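# Lay the towel flat, lengthwise, beside the basket

## Task

From the robot's viewpoint, leave the towel with its long edges running straight forward toward the far edge of the table. It must lie flat as a single unfolded layer, entirely on the table top and, viewed from above, not overlapping the basket. The basket must stay upright with all of its base resting on the table. Release the towel and move the hands away at the end.

## Robot and tools

Robot: two arms, left_arm and right_arm, each ending in a five-finger hand. right_arm has a right hand; left_arm has a left hand that mirrors it. Calibrated base positions in the scene frame: left_arm (+0.032, +0.350, 0) m, right_arm (+0.044, -0.335, 0) m, each turned only slightly about z. A camera stand sits behind the arms.

Scene frame: origin at table-top height, midway between the nominal bases. +x runs out over the table, +z is up, and +y is toward left_arm. Arm names do not match image left and right. Reported positions are in metres and can be a few cm off, more at long reach.

Hand point: a point fixed to the palm, about 0.15 m out from the wrist along the fingers and 0.05 m in front of the palm. Its +z runs along straight fingers, +y out of the palm, and +x across the palm away from the thumb on the right hand (toward the thumb on the left hand). Straight fingertips sit about 0.06-0.07 m beyond the point along +z and 0.06 m behind it along -y. A wrist bracket on the little-finger side can strike things. Arms track loosely: resting 1-3 cm (sometimes 5 cm) short, usually low, is normal and not a sign of contact.

The 28-number row (all values in [-1, 1], always all 28 even if one arm is idle): left_arm dx, dy, dz, rx, ry, rz; left hand little, ring, middle, index, thumb_bend, thumb_turn; left force_limit, speed; then the same 14 for right_arm. Pose numbers are offsets, not poses: measured along scene-frame axes from that arm's Hand target as it stood when the action (or move) began; 1.0 equals 0.6 m of travel or 180 degrees. rx, ry, rz form one rotation vector, turning about the hand point. Sending all six as 0 re-requests the current Hand target. Finger numbers are absolute targets: +1 open/straight, -1 closed/curled; thumb_turn -1 puts the thumb opposite the fingers, +1 beside the palm. force_limit maps -1..+1 to roughly 0..10 N at the fingertip (0..15 N for the two thumb motors). speed rises from near zero at -1 to full at +0.48 and stays full above. There is no 'no change' value: to keep a hand as is, resend the eight hand numbers of its last executed row (or, if none yet, its hand_measured plus hand_force_limit and hand_speed). For a gentle grip close with speed about -0.94 or lower. A thumb-opposed grip fits objects about 0.035-0.065 m thick.

execute_actions: actions is a list of actions; each action is a list of up to 15 rows, one per 1/30 s step; a short action repeats its last row to fill 15 steps (0.5 s). Every row in an action counts from the same starting Hand target. cameras lists camera names, ["all"] or []; images come back only when requested or when actions is empty.

move: target is one row or a list of up to 15 rows; every row's offsets count from the Hand targets at the start of the move, not from the previous row. The hand travels a straight path; speed is the top path speed in m/s (0.002 to 4.3, default 0.25; rotation capped at twice that in rad/s), one value or one per target. blend (m) rounds corners between listed targets; 0 stops at each. The whole move is capped at 10 s. It does not avoid obstacles or the other arm. blocking=false returns after about 0.5 s while the move keeps running. The result adds a move: line saying how it ended (done, off_target, moving, held, fault) and limits such as paced (pose clipped) or held (steps withheld).

wait: seconds from 0 to 10; arms hold their last command and a running move continues. stop: brakes a running move. zoom_image: camera plus region [x0, y0, x1, y1] in pixels, at most 504 by 504, from that camera's newest image. show_instructions: displays the reference pages. finished_scene: scene 1 (optional); ends everything irreversibly.

Cameras: cam_head_left, cam_head_right, cam_high (896x504), cam_left_wrist, cam_right_wrist (616x616).

Result lines: end_effector_position and end_effector_quat_wxyz per arm; Hand target (the last commanded pose after clipping, the base for the next offsets); joint positions, velocities (may read 'within noise' or be omitted) and torques (including arm weight; items 3 and 4 wrap at plus or minus 28 N m); hand_measured, hand_stopped_by (moving, target, force, stalled, fault) and hand_load_n, all six values in the row's motor order; hand_force_limit and hand_speed echo settings. hand_load_n dropping near 0 means a grip was lost. Execute_actions results also list some intermediate positions.

Cautions: each step the commanded orientation is clipped to within 40 degrees of the current one. Don't sweep a hand close past its own base; go around. Don't let anything fall off the table; don't slam, hit fixed or heavy objects, or push hard; don't release moving objects. Keep the two hands from touching or gripping each other. Avoid overloading fingers. Holding loads, stretching out, or pushing toward an unreachable pose heats motors; a MOTOR HOT line warns, and an OVER-TEMPERATURE FAULT drops that arm for 30-60 s. To end a press against something, command the target back beyond the hand point.

Each tool is called after "Emit:" as a command line: name --argument value for each argument, lists and objects as JSON in quotes; but a table of rows of numbers goes row by row, as --pt "numbers of a row", without its own name.

Reference images:

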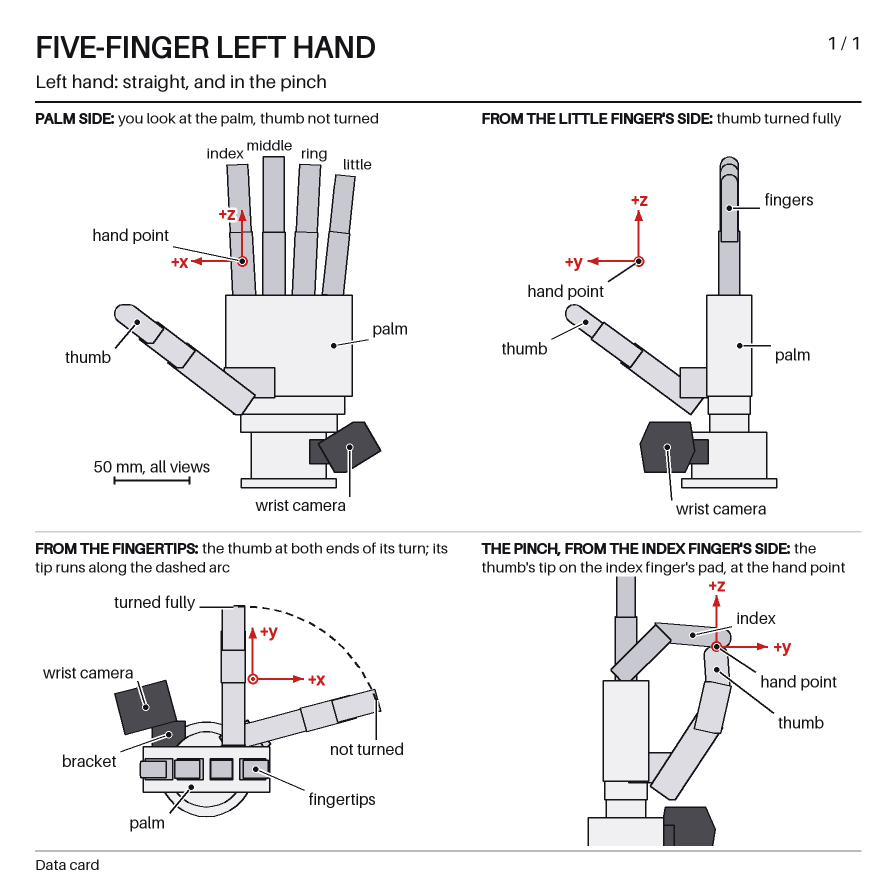

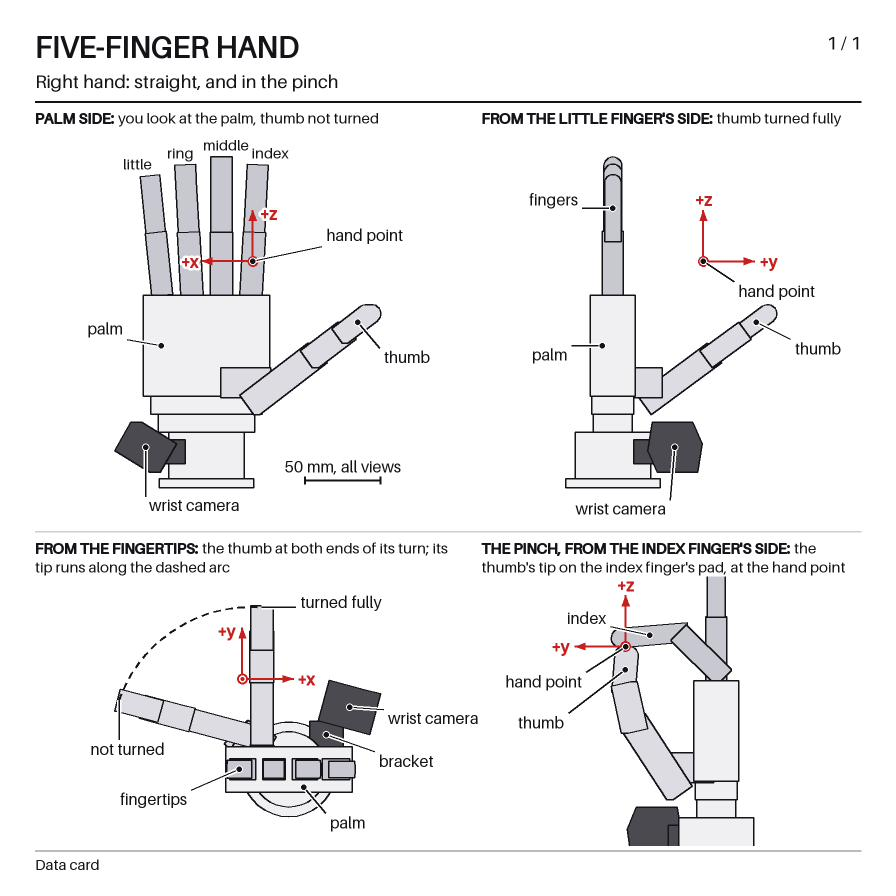

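## Session

Emit:
execute_actions --actions '[]'

Scene clock: 0.00 s.
left_arm: end_effector_position=(+0.1347, -0.1514, +0.2442) hand_measured=(+1.000, +1.000, +1.000, +1.000, +1.000, +1.000) hand_load_n=(+0.0, +0.0, +0.0, +0.5, +0.0, +0.0) hand_stopped_by=(target, target, target, target, target, target) hand_force_limit=0.00 hand_speed=-0.80 end_effector_quat_wxyz=(+0.003, -0.335, -0.621, +0.709) | right_arm: end_effector_position=(+0.3354, -0.1823, +0.1675) hand_measured=(+1.000, +1.000, +1.000, +1.000, +1.000, +1.000) hand_load_n=(+0.0, +0.0, +0.0, +0.0, +0.0, +0.0) hand_stopped_by=(target, target, target, target, target, target) hand_force_limit=0.00 hand_speed=-0.80 end_effector_quat_wxyz=(+0.032, +0.961, -0.273, -0.037)
Joint positions: left_arm=[-1.015 1.299 0.738 0.57 1.036 0.483] | right_arm=[0.458 1.468 1.239 -1.441 -0.005 -0.526]
Joint velocities: within noise
Joint torques (N m): no reading
Heat: left arm: hottest waist 39 °C; right arm: hottest wrist pitch 39 °C.
Hand target: left_arm +0.1377, -0.1565, +0.2556; -0.004, -0.340, -0.613, +0.713 | right_arm +0.3409, -0.1793, +0.1700; +0.029, +0.961, -0.273, -0.034

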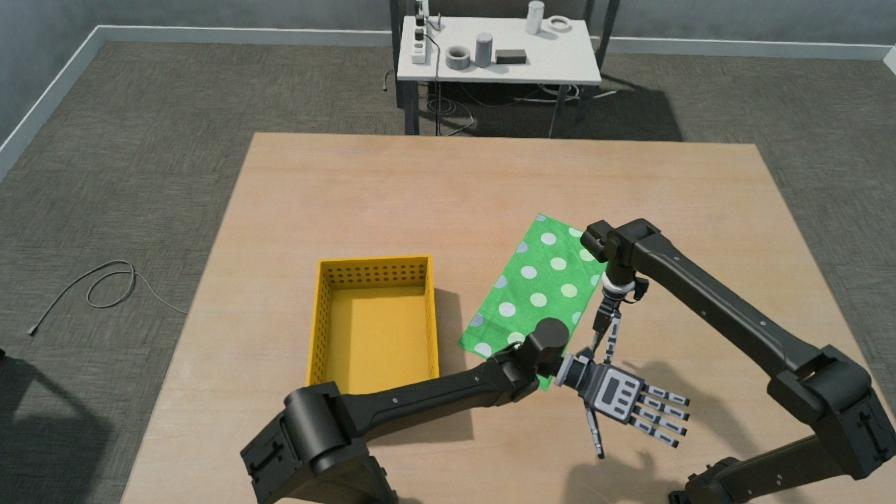

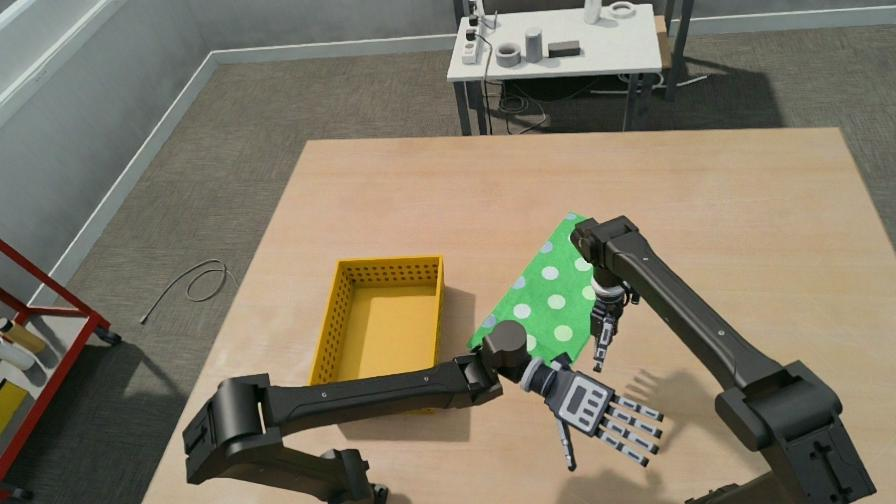

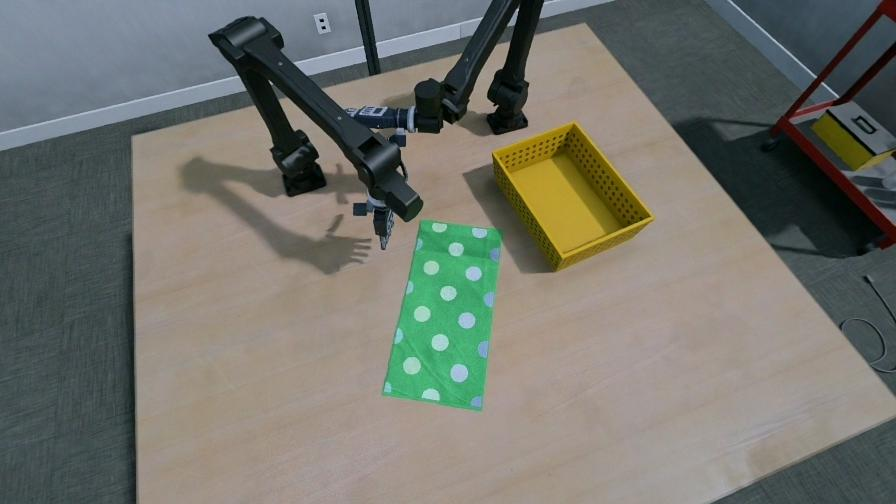

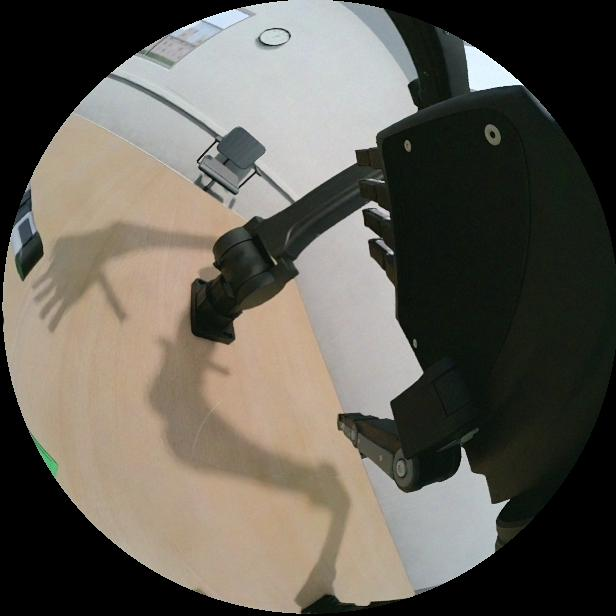

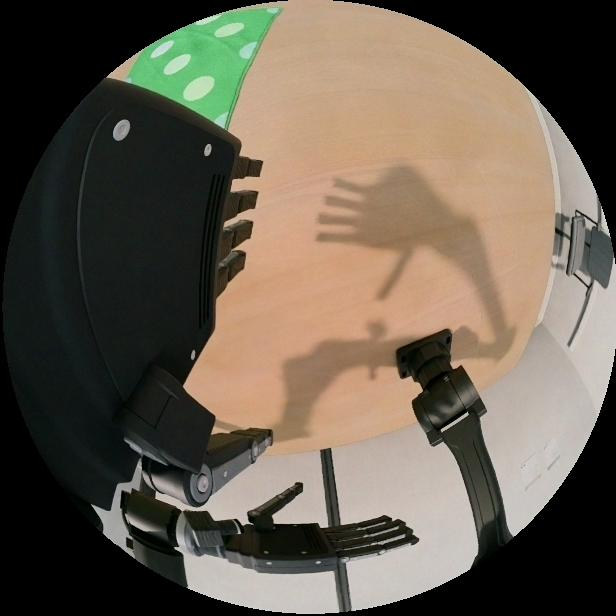

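Emit:
zoom_image --camera "cam_high" --region '[340, 180, 560, 430]'

Emit:
zoom_image --camera "cam_head_left" --region '[440, 190, 680, 420]'

Scaled by 2.016.

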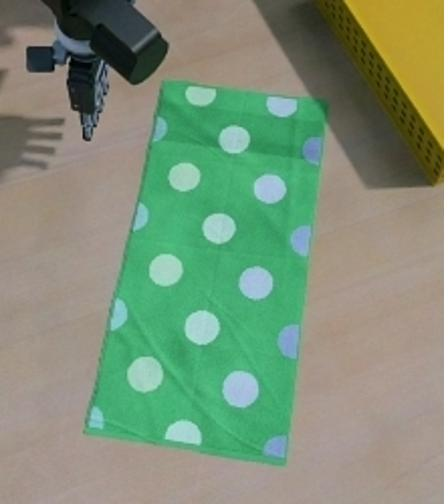

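Scaled by 2.100.

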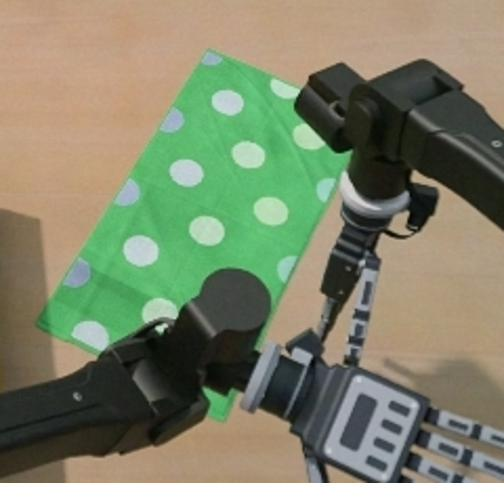

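Emit:
move --target '[0.0, 0.42, 0.15, 0, 0, 0, 1, 1, 1, 1, 1, 1, 0.0, -0.8, -0.1, -0.42, 0.15, 0, 0, 0, 1, 1, 1, 1, 1, 1, 0.0, -0.8]' --cameras '["all"]'

Scene clock: 4.03 s.
left_arm: end_effector_position=(+0.1351, +0.0924, +0.3521) hand_measured=(+1.000, +1.000, +1.000, +1.000, +1.000, +1.000) hand_load_n=(+0.0, +0.0, +0.0, +0.0, +0.0, +0.0) hand_stopped_by=(target, target, target, target, target, target) hand_force_limit=0.00 hand_speed=-0.80 end_effector_quat_wxyz=(-0.042, -0.327, -0.628, +0.705) | right_arm: end_effector_position=(+0.2779, -0.4312, +0.2490) hand_measured=(+1.000, +1.000, +1.000, +1.000, +1.000, +1.000) hand_load_n=(+0.0, +0.0, +0.0, +0.0, +0.0, +0.0) hand_stopped_by=(target, target, target, target, target, target) hand_force_limit=0.00 hand_speed=-0.80 end_effector_quat_wxyz=(+0.032, +0.959, -0.280, -0.042)
Joint positions: left_arm=[-0.391 0.574 0.602 0.192 1.581 0.321] | right_arm=[-0.207 1.18 1.186 -1.668 0.054 -1.174]
Joint torques (N m): left_arm=[0.91 1.73 7.92 0.91 -0.04 0.03] | right_arm=[0.21 -8.29 10.59 -0.34 0.05 -0.13]
Heat: left arm: hottest waist 39 °C; right arm: hottest wrist pitch 39 °C.
Hand target: left_arm +0.1379, +0.0955, +0.3457; -0.005, -0.340, -0.613, +0.713 | right_arm +0.2809, -0.4312, +0.2601; +0.029, +0.961, -0.273, -0.033
Off the commanded pose: left_arm 0.008 m, 5 deg | right_arm 0.011 m, 1 deg.
joint sent to its limit (left arm) — joint 5 (wrist yaw), upper limit. The joint targets are off in orientation, not in position.
joint sent to its limit (right arm) — joint 4 (wrist pitch), lower limit. The joint targets still meet the commanded pose.
move: off_target (left_arm, right_arm)

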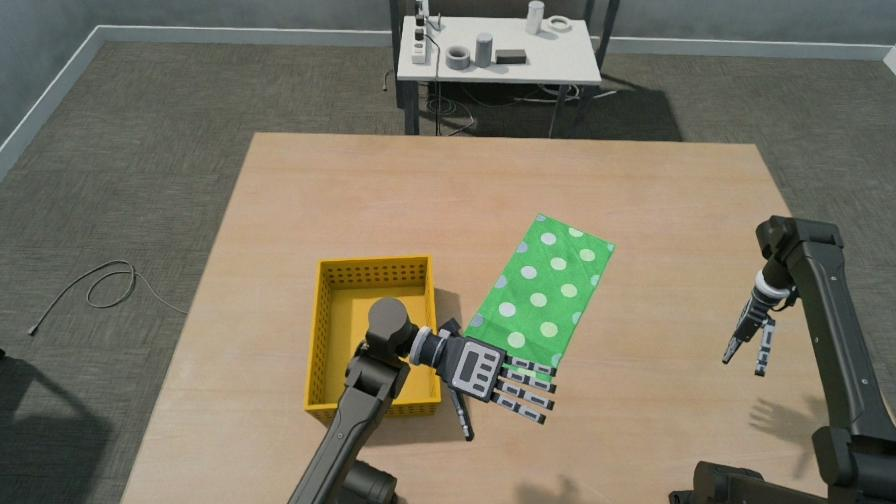

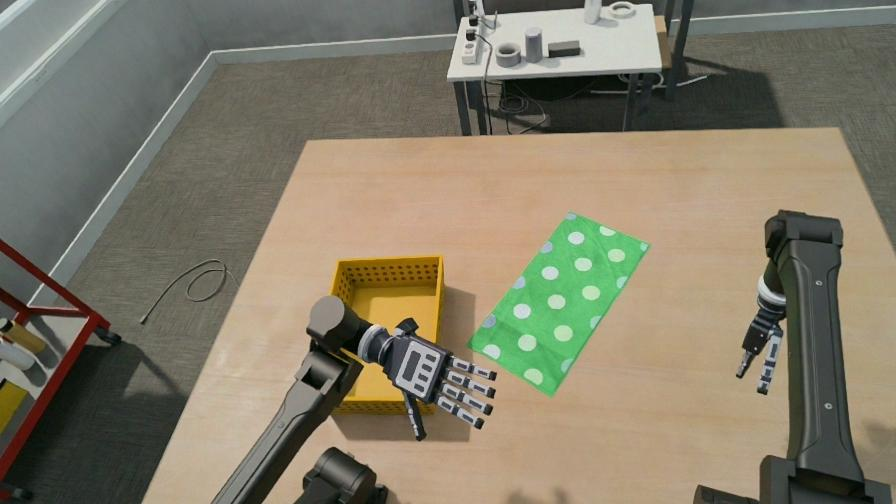

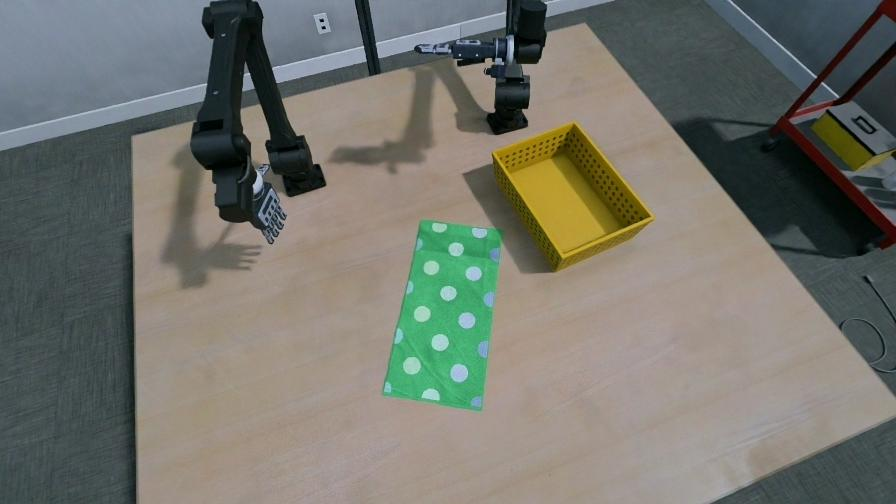

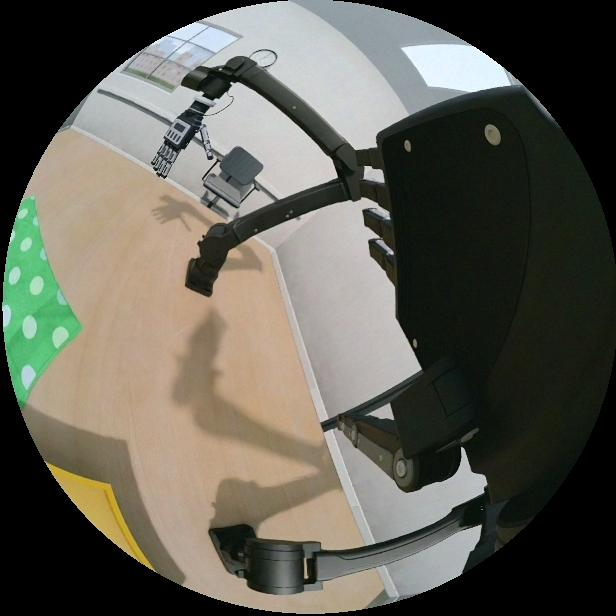

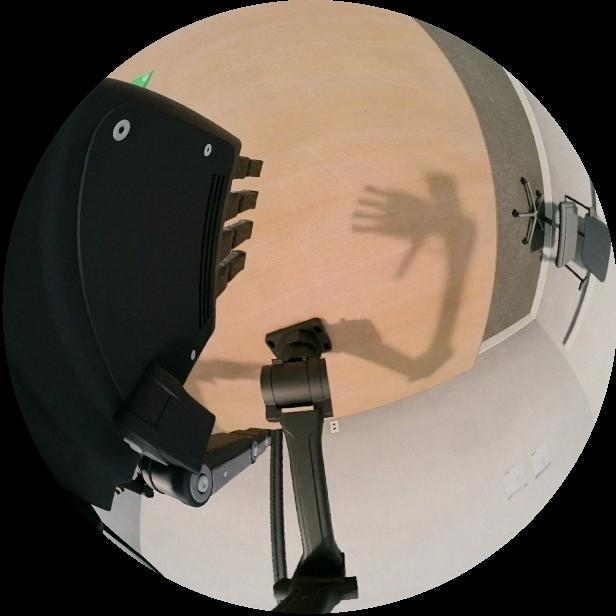

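Emit:
zoom_image --camera "cam_high" --region '[370, 205, 520, 330]'

Emit:
zoom_image --camera "cam_high" --region '[370, 310, 520, 425]'

Emit:
zoom_image --camera "cam_head_right" --region '[450, 200, 670, 410]'

Scaled by 3.360.

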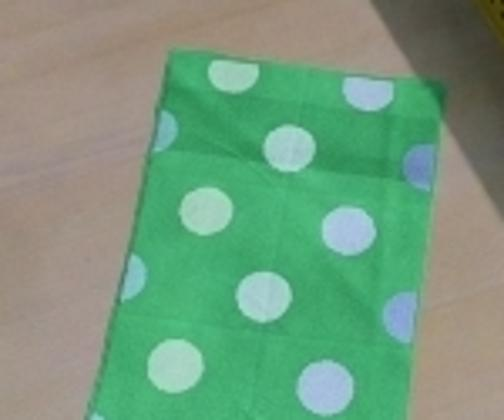

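Scaled by 3.360.

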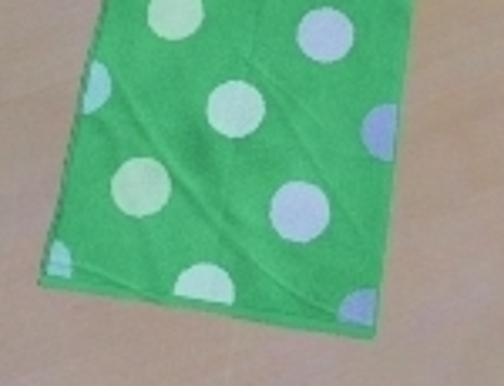

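Scaled by 2.291.

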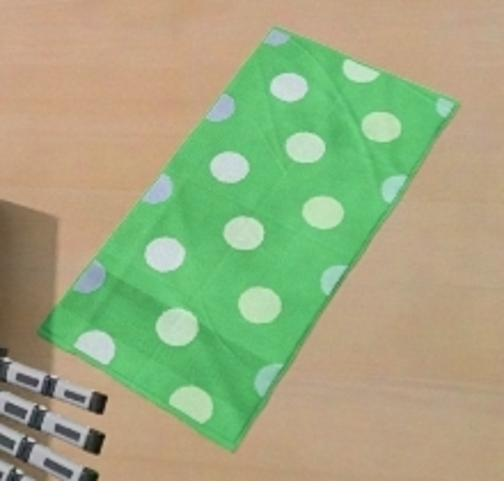

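Emit:
zoom_image --camera "cam_high" --region '[405, 210, 465, 260]'

Emit:
zoom_image --camera "cam_head_right" --region '[465, 310, 585, 400]'

Emit:
zoom_image --camera "cam_head_right" --region '[550, 205, 655, 285]'

Emit:
zoom_image --camera "cam_left_wrist" --region '[0, 180, 120, 480]'

Scaled by 8.400.

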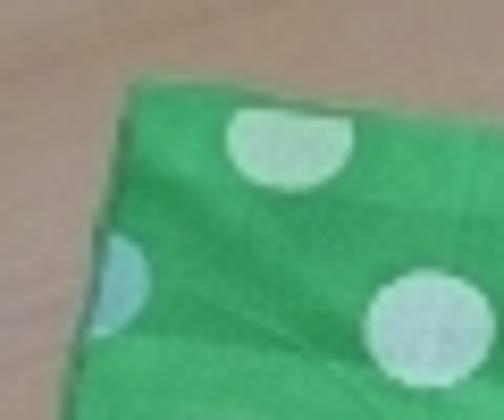

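Scaled by 4.200.

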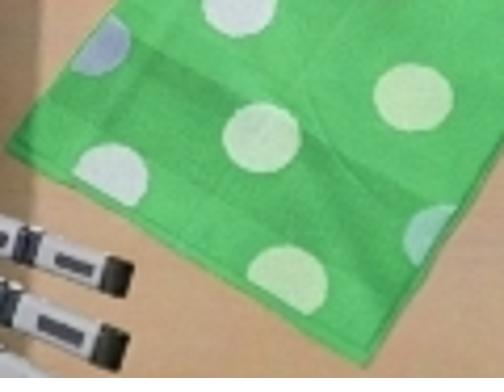

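Scaled by 4.800.

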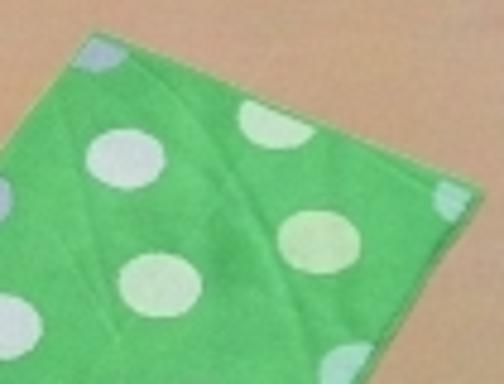

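Scaled by 1.680 from the camera's 616x616 image, which has a finer 880x880 frame.

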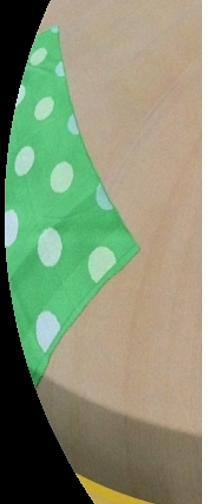

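Emit:
move --pt "0.237 0.507 -0.043 0.554 0.163 0.366 1 1 1 1 1 1 0.0 -0.8 0 0 0 0 0 0 1 1 1 1 1 1 0.0 -0.8" --pt "0.237 0.507 -0.043 0.554 0.163 0.366 1 1 1 1 1 1 0.0 -0.8 0.032 0.6237 -0.2 0.235 -0.082 0.162 1 1 1 1 1 1 0.0 -0.8" --blend 0.1 --speed 0.35 --cameras '["all"]'

Scene clock: 15.70 s.
left_arm: end_effector_position=(+0.2816, +0.3971, +0.3224) hand_measured=(+1.000, +1.000, +1.000, +1.000, +1.000, +1.000) hand_load_n=(+0.0, +0.0, -0.5, -0.5, +0.0, -0.5) hand_stopped_by=(target, target, target, target, target, target) hand_force_limit=0.00 hand_speed=-0.80 end_effector_quat_wxyz=(+0.492, -0.193, +0.682, -0.506) | right_arm: end_effector_position=(+0.3007, -0.0579, +0.1482) hand_measured=(+1.000, +1.000, +1.000, +1.000, +1.000, +1.000) hand_load_n=(+0.0, +0.0, +0.0, +0.0, +0.0, +0.0) hand_stopped_by=(target, target, target, target, target, target) hand_force_limit=0.00 hand_speed=-0.80 end_effector_quat_wxyz=(-0.343, +0.939, +0.007, +0.005)
Joint positions: left_arm=[1.078 0.468 0.467 0.412 1.582 0.085] | right_arm=[0.574 1.2 0.92 -0.837 -0.555 -0.847]
Joint torques (N m): left_arm=[1.2 2.26 8.03 1.54 -0.19 0.01] | right_arm=[0.09 -7.41 8.14 1.78 -0.41 0.15]
Heat: left arm: hottest waist 39 °C; right arm: hottest wrist pitch 38 °C.
Hand target: left_arm +0.2801, +0.3996, +0.3198; +0.291, -0.248, +0.873, -0.303 | right_arm +0.3001, -0.0571, +0.1402; -0.342, +0.940, +0.000, +0.000
Off the commanded pose: left_arm 0.004 m, 95 deg; orientation clipped | right_arm 0.008 m, 1 deg.
joint sent to its limit (left arm) — joint 5 (wrist yaw), upper limit. The joint targets are off in orientation, not in position.
move: off_target (left_arm); limits=paced

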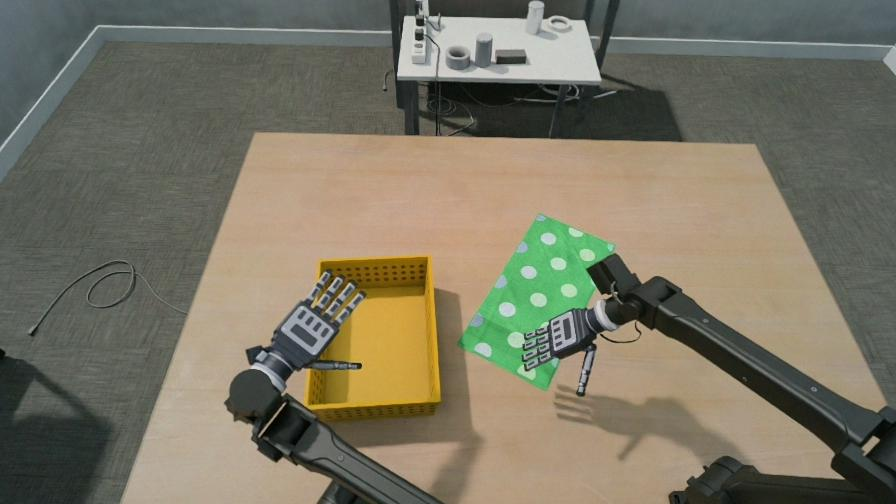

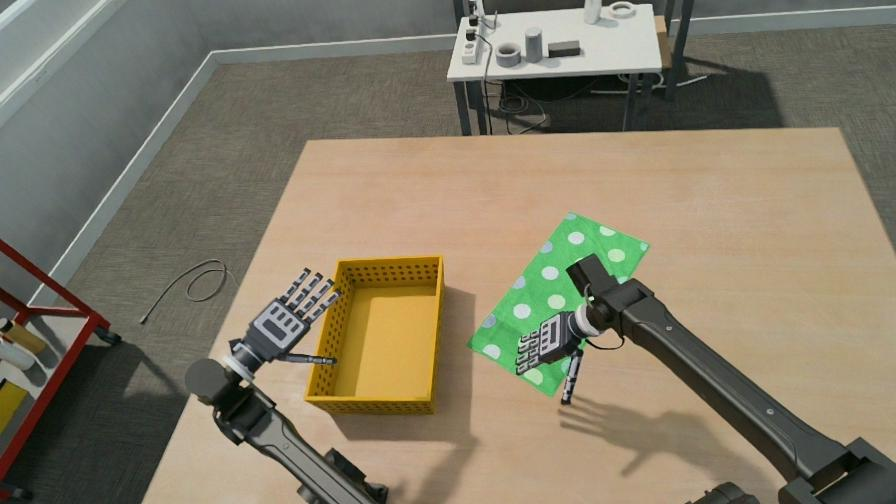

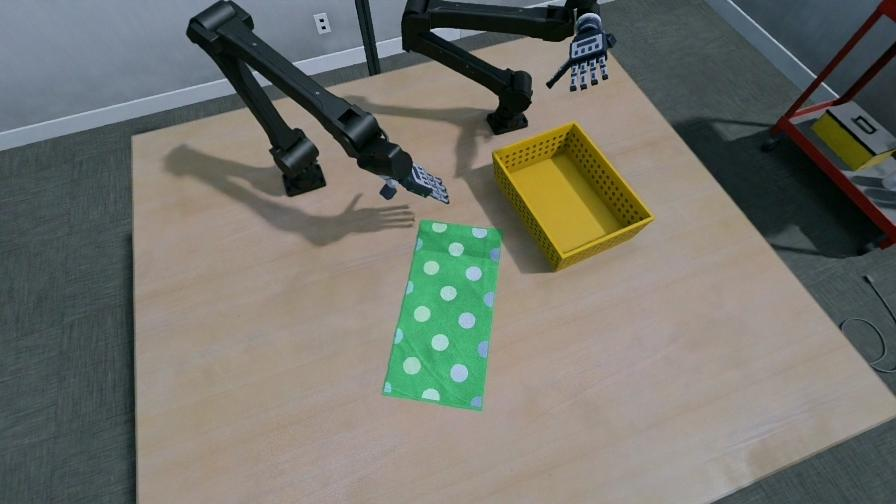

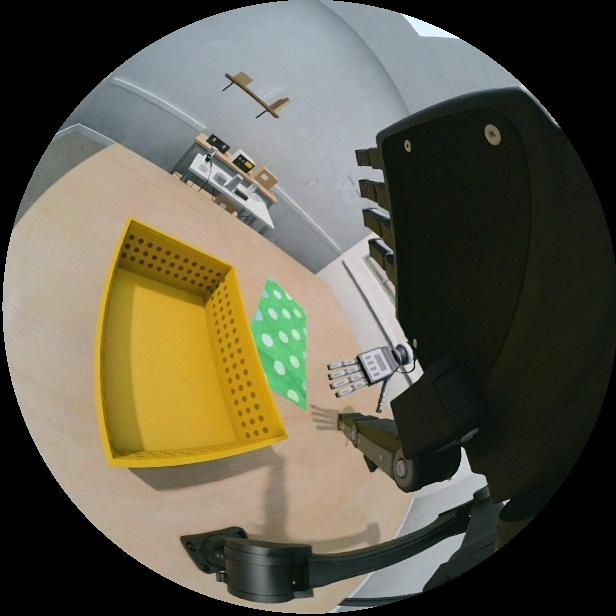

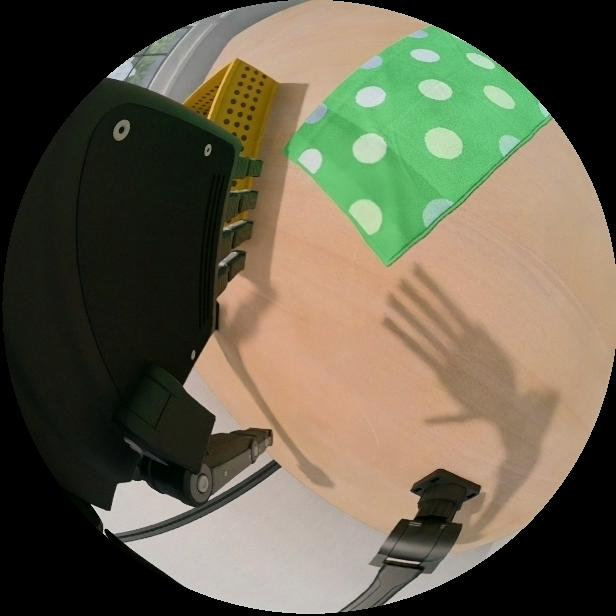

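Emit:
zoom_image --camera "cam_right_wrist" --region '[280, 10, 560, 280]'

Emit:
zoom_image --camera "cam_right_wrist" --region '[340, 180, 460, 280]'

Emit:
zoom_image --camera "cam_right_wrist" --region '[280, 120, 380, 220]'

Emit:
zoom_image --camera "cam_right_wrist" --region '[470, 70, 570, 170]'

Scaled by 1.800 from the camera's 616x616 image, which has a finer 880x880 frame.

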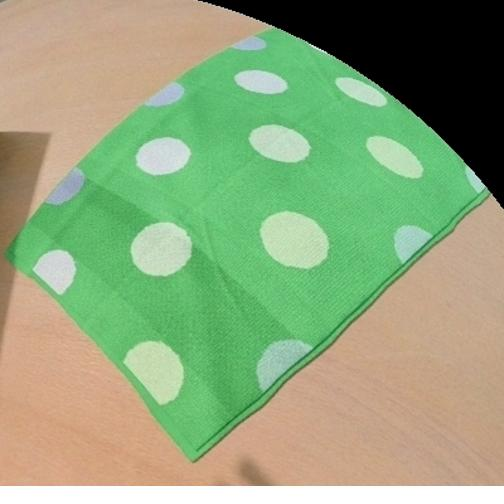

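Scaled by 4.200 from the camera's 616x616 image, which has a finer 880x880 frame.

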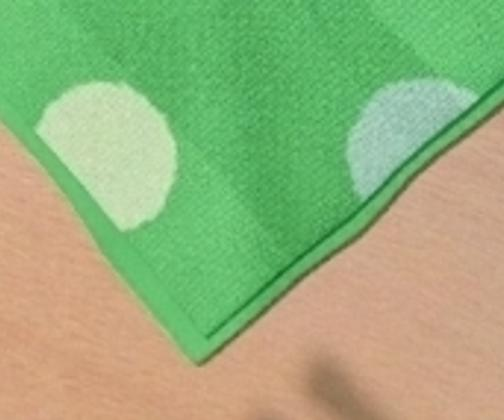

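Scaled by 5.040 from the camera's 616x616 image, which has a finer 880x880 frame.

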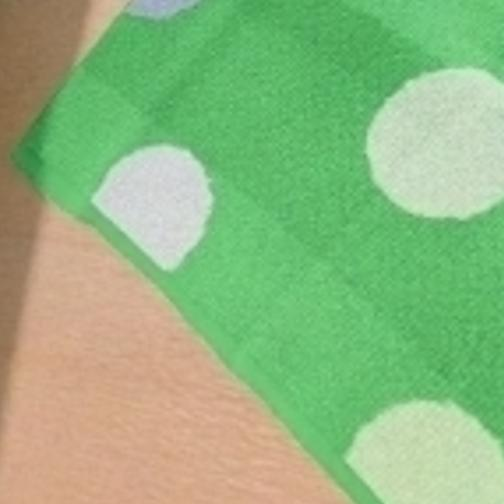

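Scaled by 5.040 from the camera's 616x616 image, which has a finer 880x880 frame.

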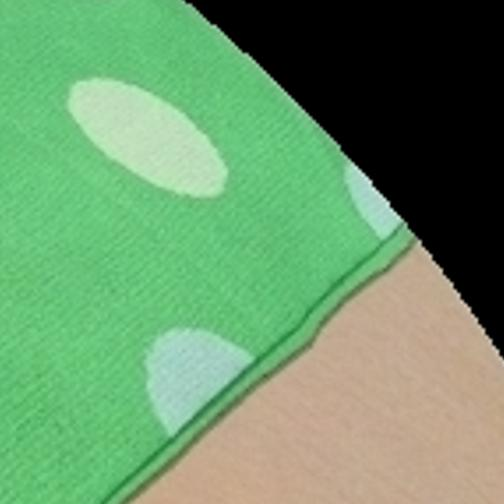

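Emit:
zoom_image --camera "cam_head_right" --region '[465, 280, 545, 360]'

Emit:
zoom_image --camera "cam_head_right" --region '[520, 205, 600, 285]'

Emit:
zoom_image --camera "cam_high" --region '[455, 340, 515, 420]'

Emit:
zoom_image --camera "cam_high" --region '[375, 340, 435, 420]'

Emit:
zoom_image --camera "cam_left_wrist" --region '[220, 250, 340, 420]'

Scaled by 6.300.

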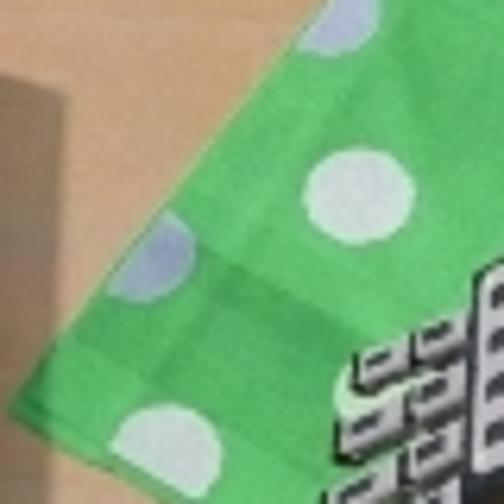

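Scaled by 6.300.

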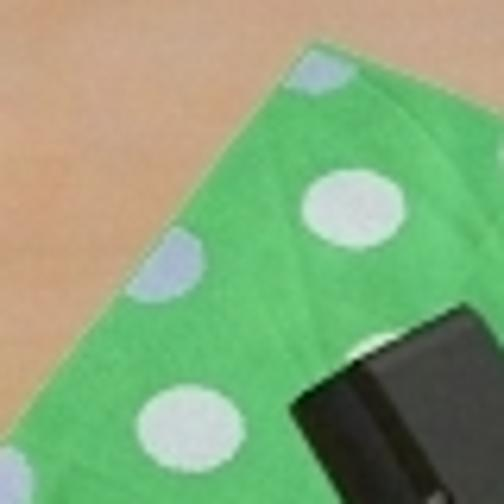

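Scaled by 6.300.

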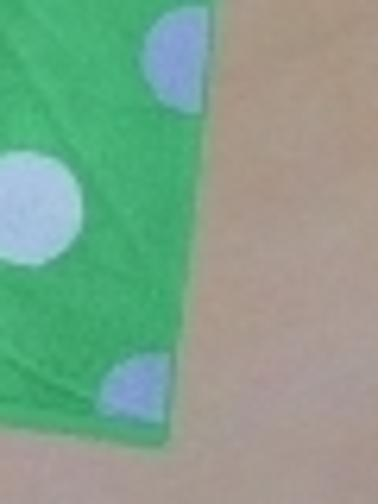

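Scaled by 6.300.

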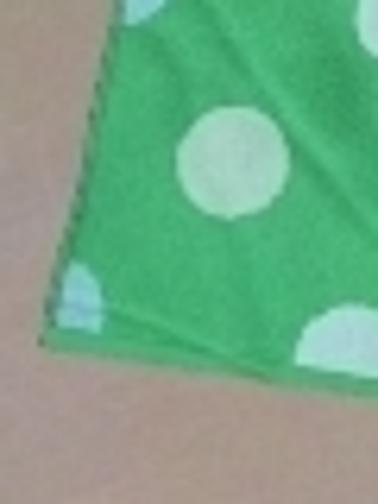

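Scaled by 2.965 from the camera's 616x616 image, which has a finer 880x880 frame.

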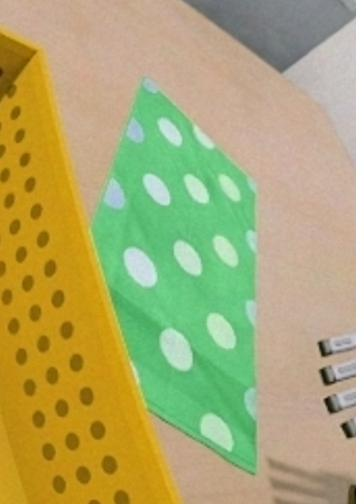

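Emit:
zoom_image --camera "cam_head_left" --region '[500, 300, 640, 410]'

Emit:
zoom_image --camera "cam_head_left" --region '[660, 400, 896, 504]'

Emit:
zoom_image --camera "cam_high" --region '[360, 130, 500, 240]'

Scaled by 3.600.

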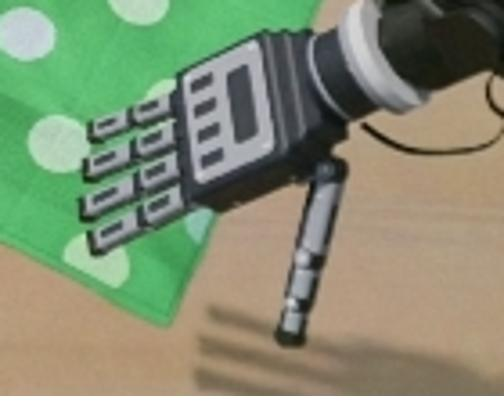

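Scaled by 2.136.

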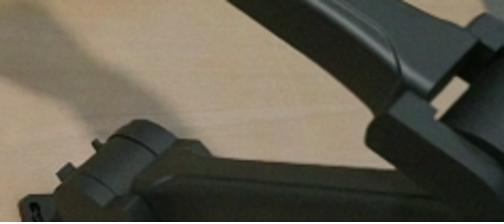

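Scaled by 3.600.

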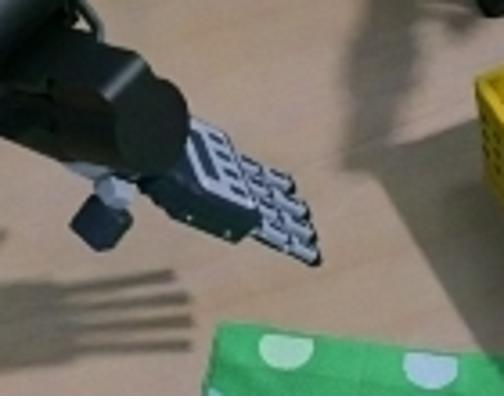

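Emit:
move --target '[0.283, -0.2, 0.067, -0.205, -0.176, 0.213, 1, 1, 1, 1, 1, 1, 0.0, -0.8, 0.415, -0.12, -0.07, 0, 0, 0, 1, 1, 1, 1, 1, 1, 0.0, -0.8]' --speed 0.35 --cameras '["all"]'

Scene clock: 23.40 s.
left_arm: end_effector_position=(+0.4408, +0.2850, +0.3125) hand_measured=(+1.000, +1.000, +1.000, +1.000, +1.000, +1.000) hand_load_n=(+0.0, +0.0, -0.5, +0.0, +0.0, +0.0) hand_stopped_by=(target, target, target, target, target, target) hand_force_limit=0.00 hand_speed=-0.80 end_effector_quat_wxyz=(+0.486, -0.515, +0.524, -0.473) | right_arm: end_effector_position=(+0.5345, -0.1342, +0.0930) hand_measured=(+1.000, +1.000, +1.000, +1.000, +1.000, +1.000) hand_load_n=(+0.0, +0.0, +0.0, +0.0, +0.0, +0.0) hand_stopped_by=(target, target, target, target, target, target) hand_force_limit=0.00 hand_speed=-0.80 end_effector_quat_wxyz=(-0.339, +0.941, -0.009, -0.007)
Joint positions: left_arm=[-0.142 0.673 0.608 -0.016 -0.167 0.009] | right_arm=[0.197 1.779 1.421 -1.032 -0.673 -1.257]
Joint torques (N m): left_arm=[-0.73 -0.85 14.56 2.62 -0.13 0.02] | right_arm=[0.26 -16.5 12.4 0.13 -0.6 -0.1]
Heat: left arm: hottest waist 39 °C; right arm: hottest elbow 38 °C.
Hand target: left_arm +0.4499, +0.2798, +0.3601; +0.500, -0.500, +0.500, -0.500 | right_arm +0.5491, -0.1290, +0.0979; -0.342, +0.940, +0.000, -0.001
Off the commanded pose: left_arm 0.049 m, 5 deg | right_arm 0.016 m, 1 deg.
move: off_target (left_arm, right_arm)

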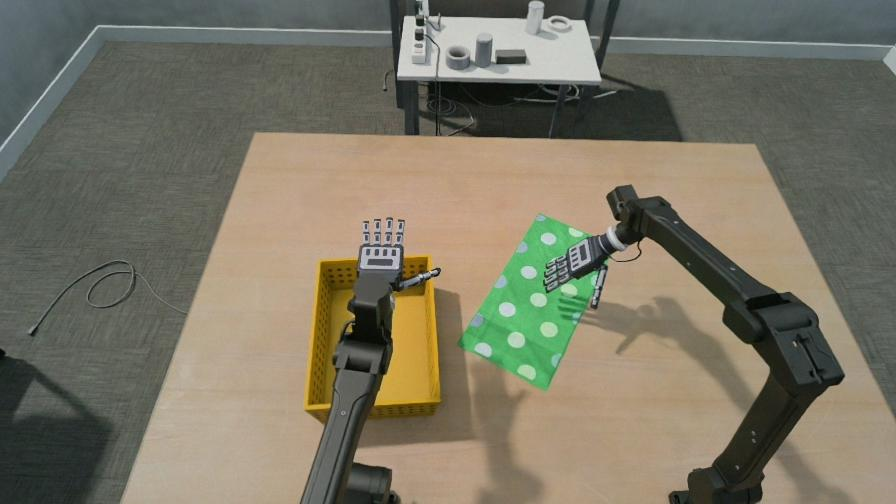

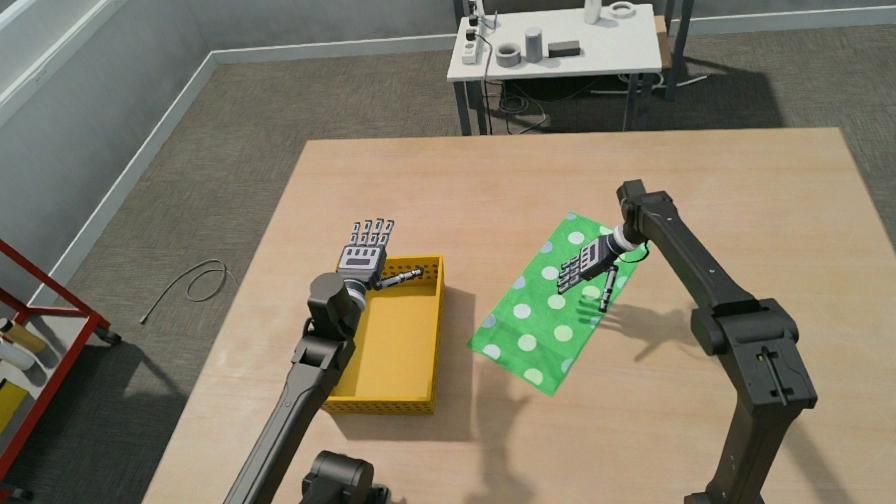

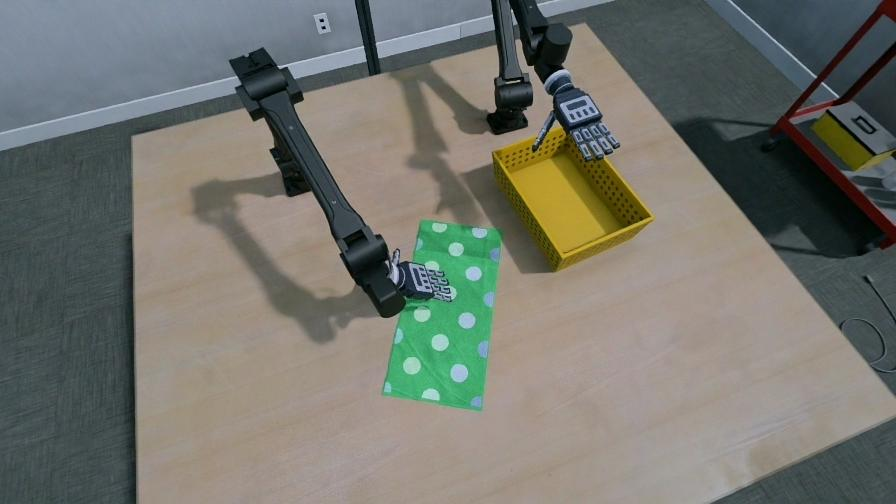

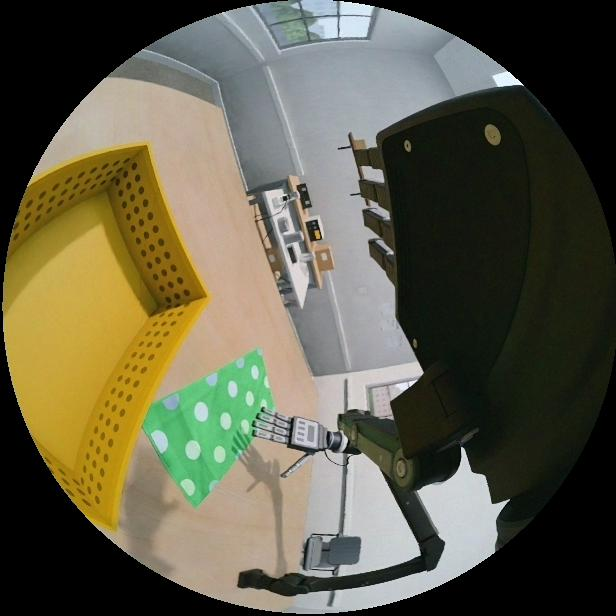

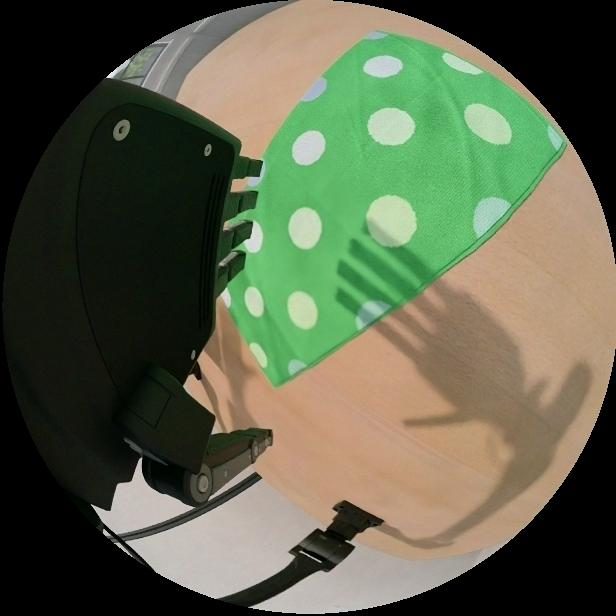

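Emit:
zoom_image --camera "cam_right_wrist" --region '[480, 120, 600, 240]'

Emit:
zoom_image --camera "cam_right_wrist" --region '[340, 20, 580, 180]'

Emit:
zoom_image --camera "cam_right_wrist" --region '[250, 30, 400, 180]'

Emit:
zoom_image --camera "cam_right_wrist" --region '[220, 260, 400, 400]'

Emit:
zoom_image --camera "cam_left_wrist" --region '[130, 340, 290, 520]'

Scaled by 4.200 from the camera's 616x616 image, which has a finer 880x880 frame.

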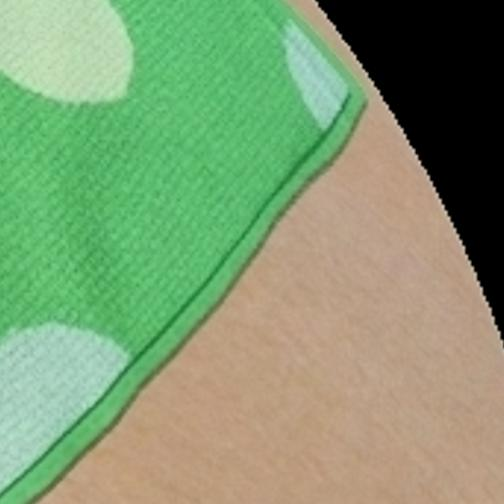

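Scaled by 2.100 from the camera's 616x616 image, which has a finer 880x880 frame.

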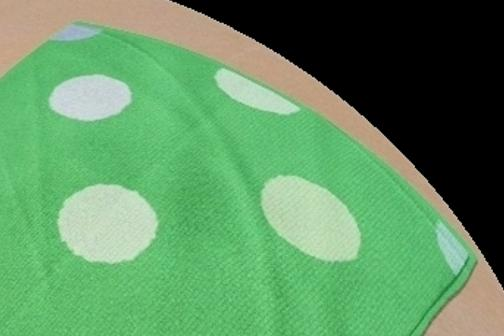

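Scaled by 3.360 from the camera's 616x616 image, which has a finer 880x880 frame.

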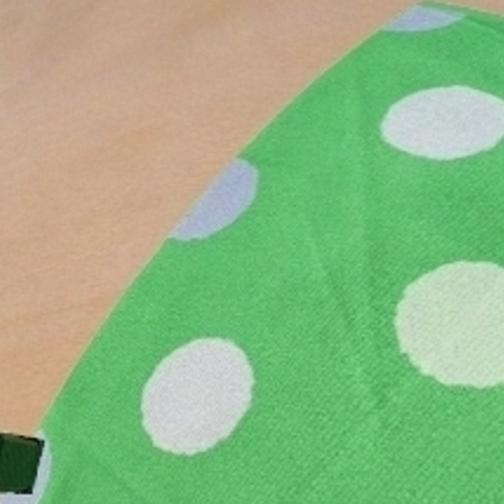

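Scaled by 2.800 from the camera's 616x616 image, which has a finer 880x880 frame.

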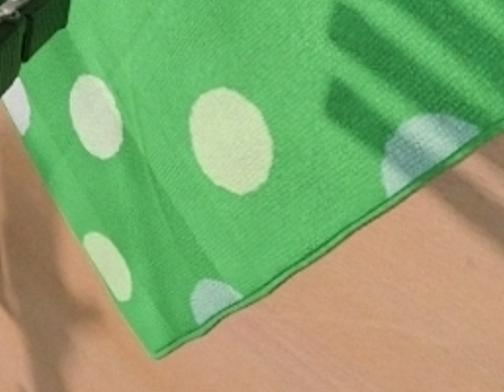

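Scaled by 2.800 from the camera's 616x616 image, which has a finer 880x880 frame.

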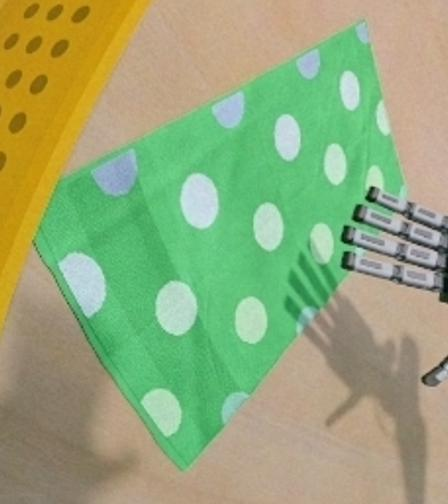

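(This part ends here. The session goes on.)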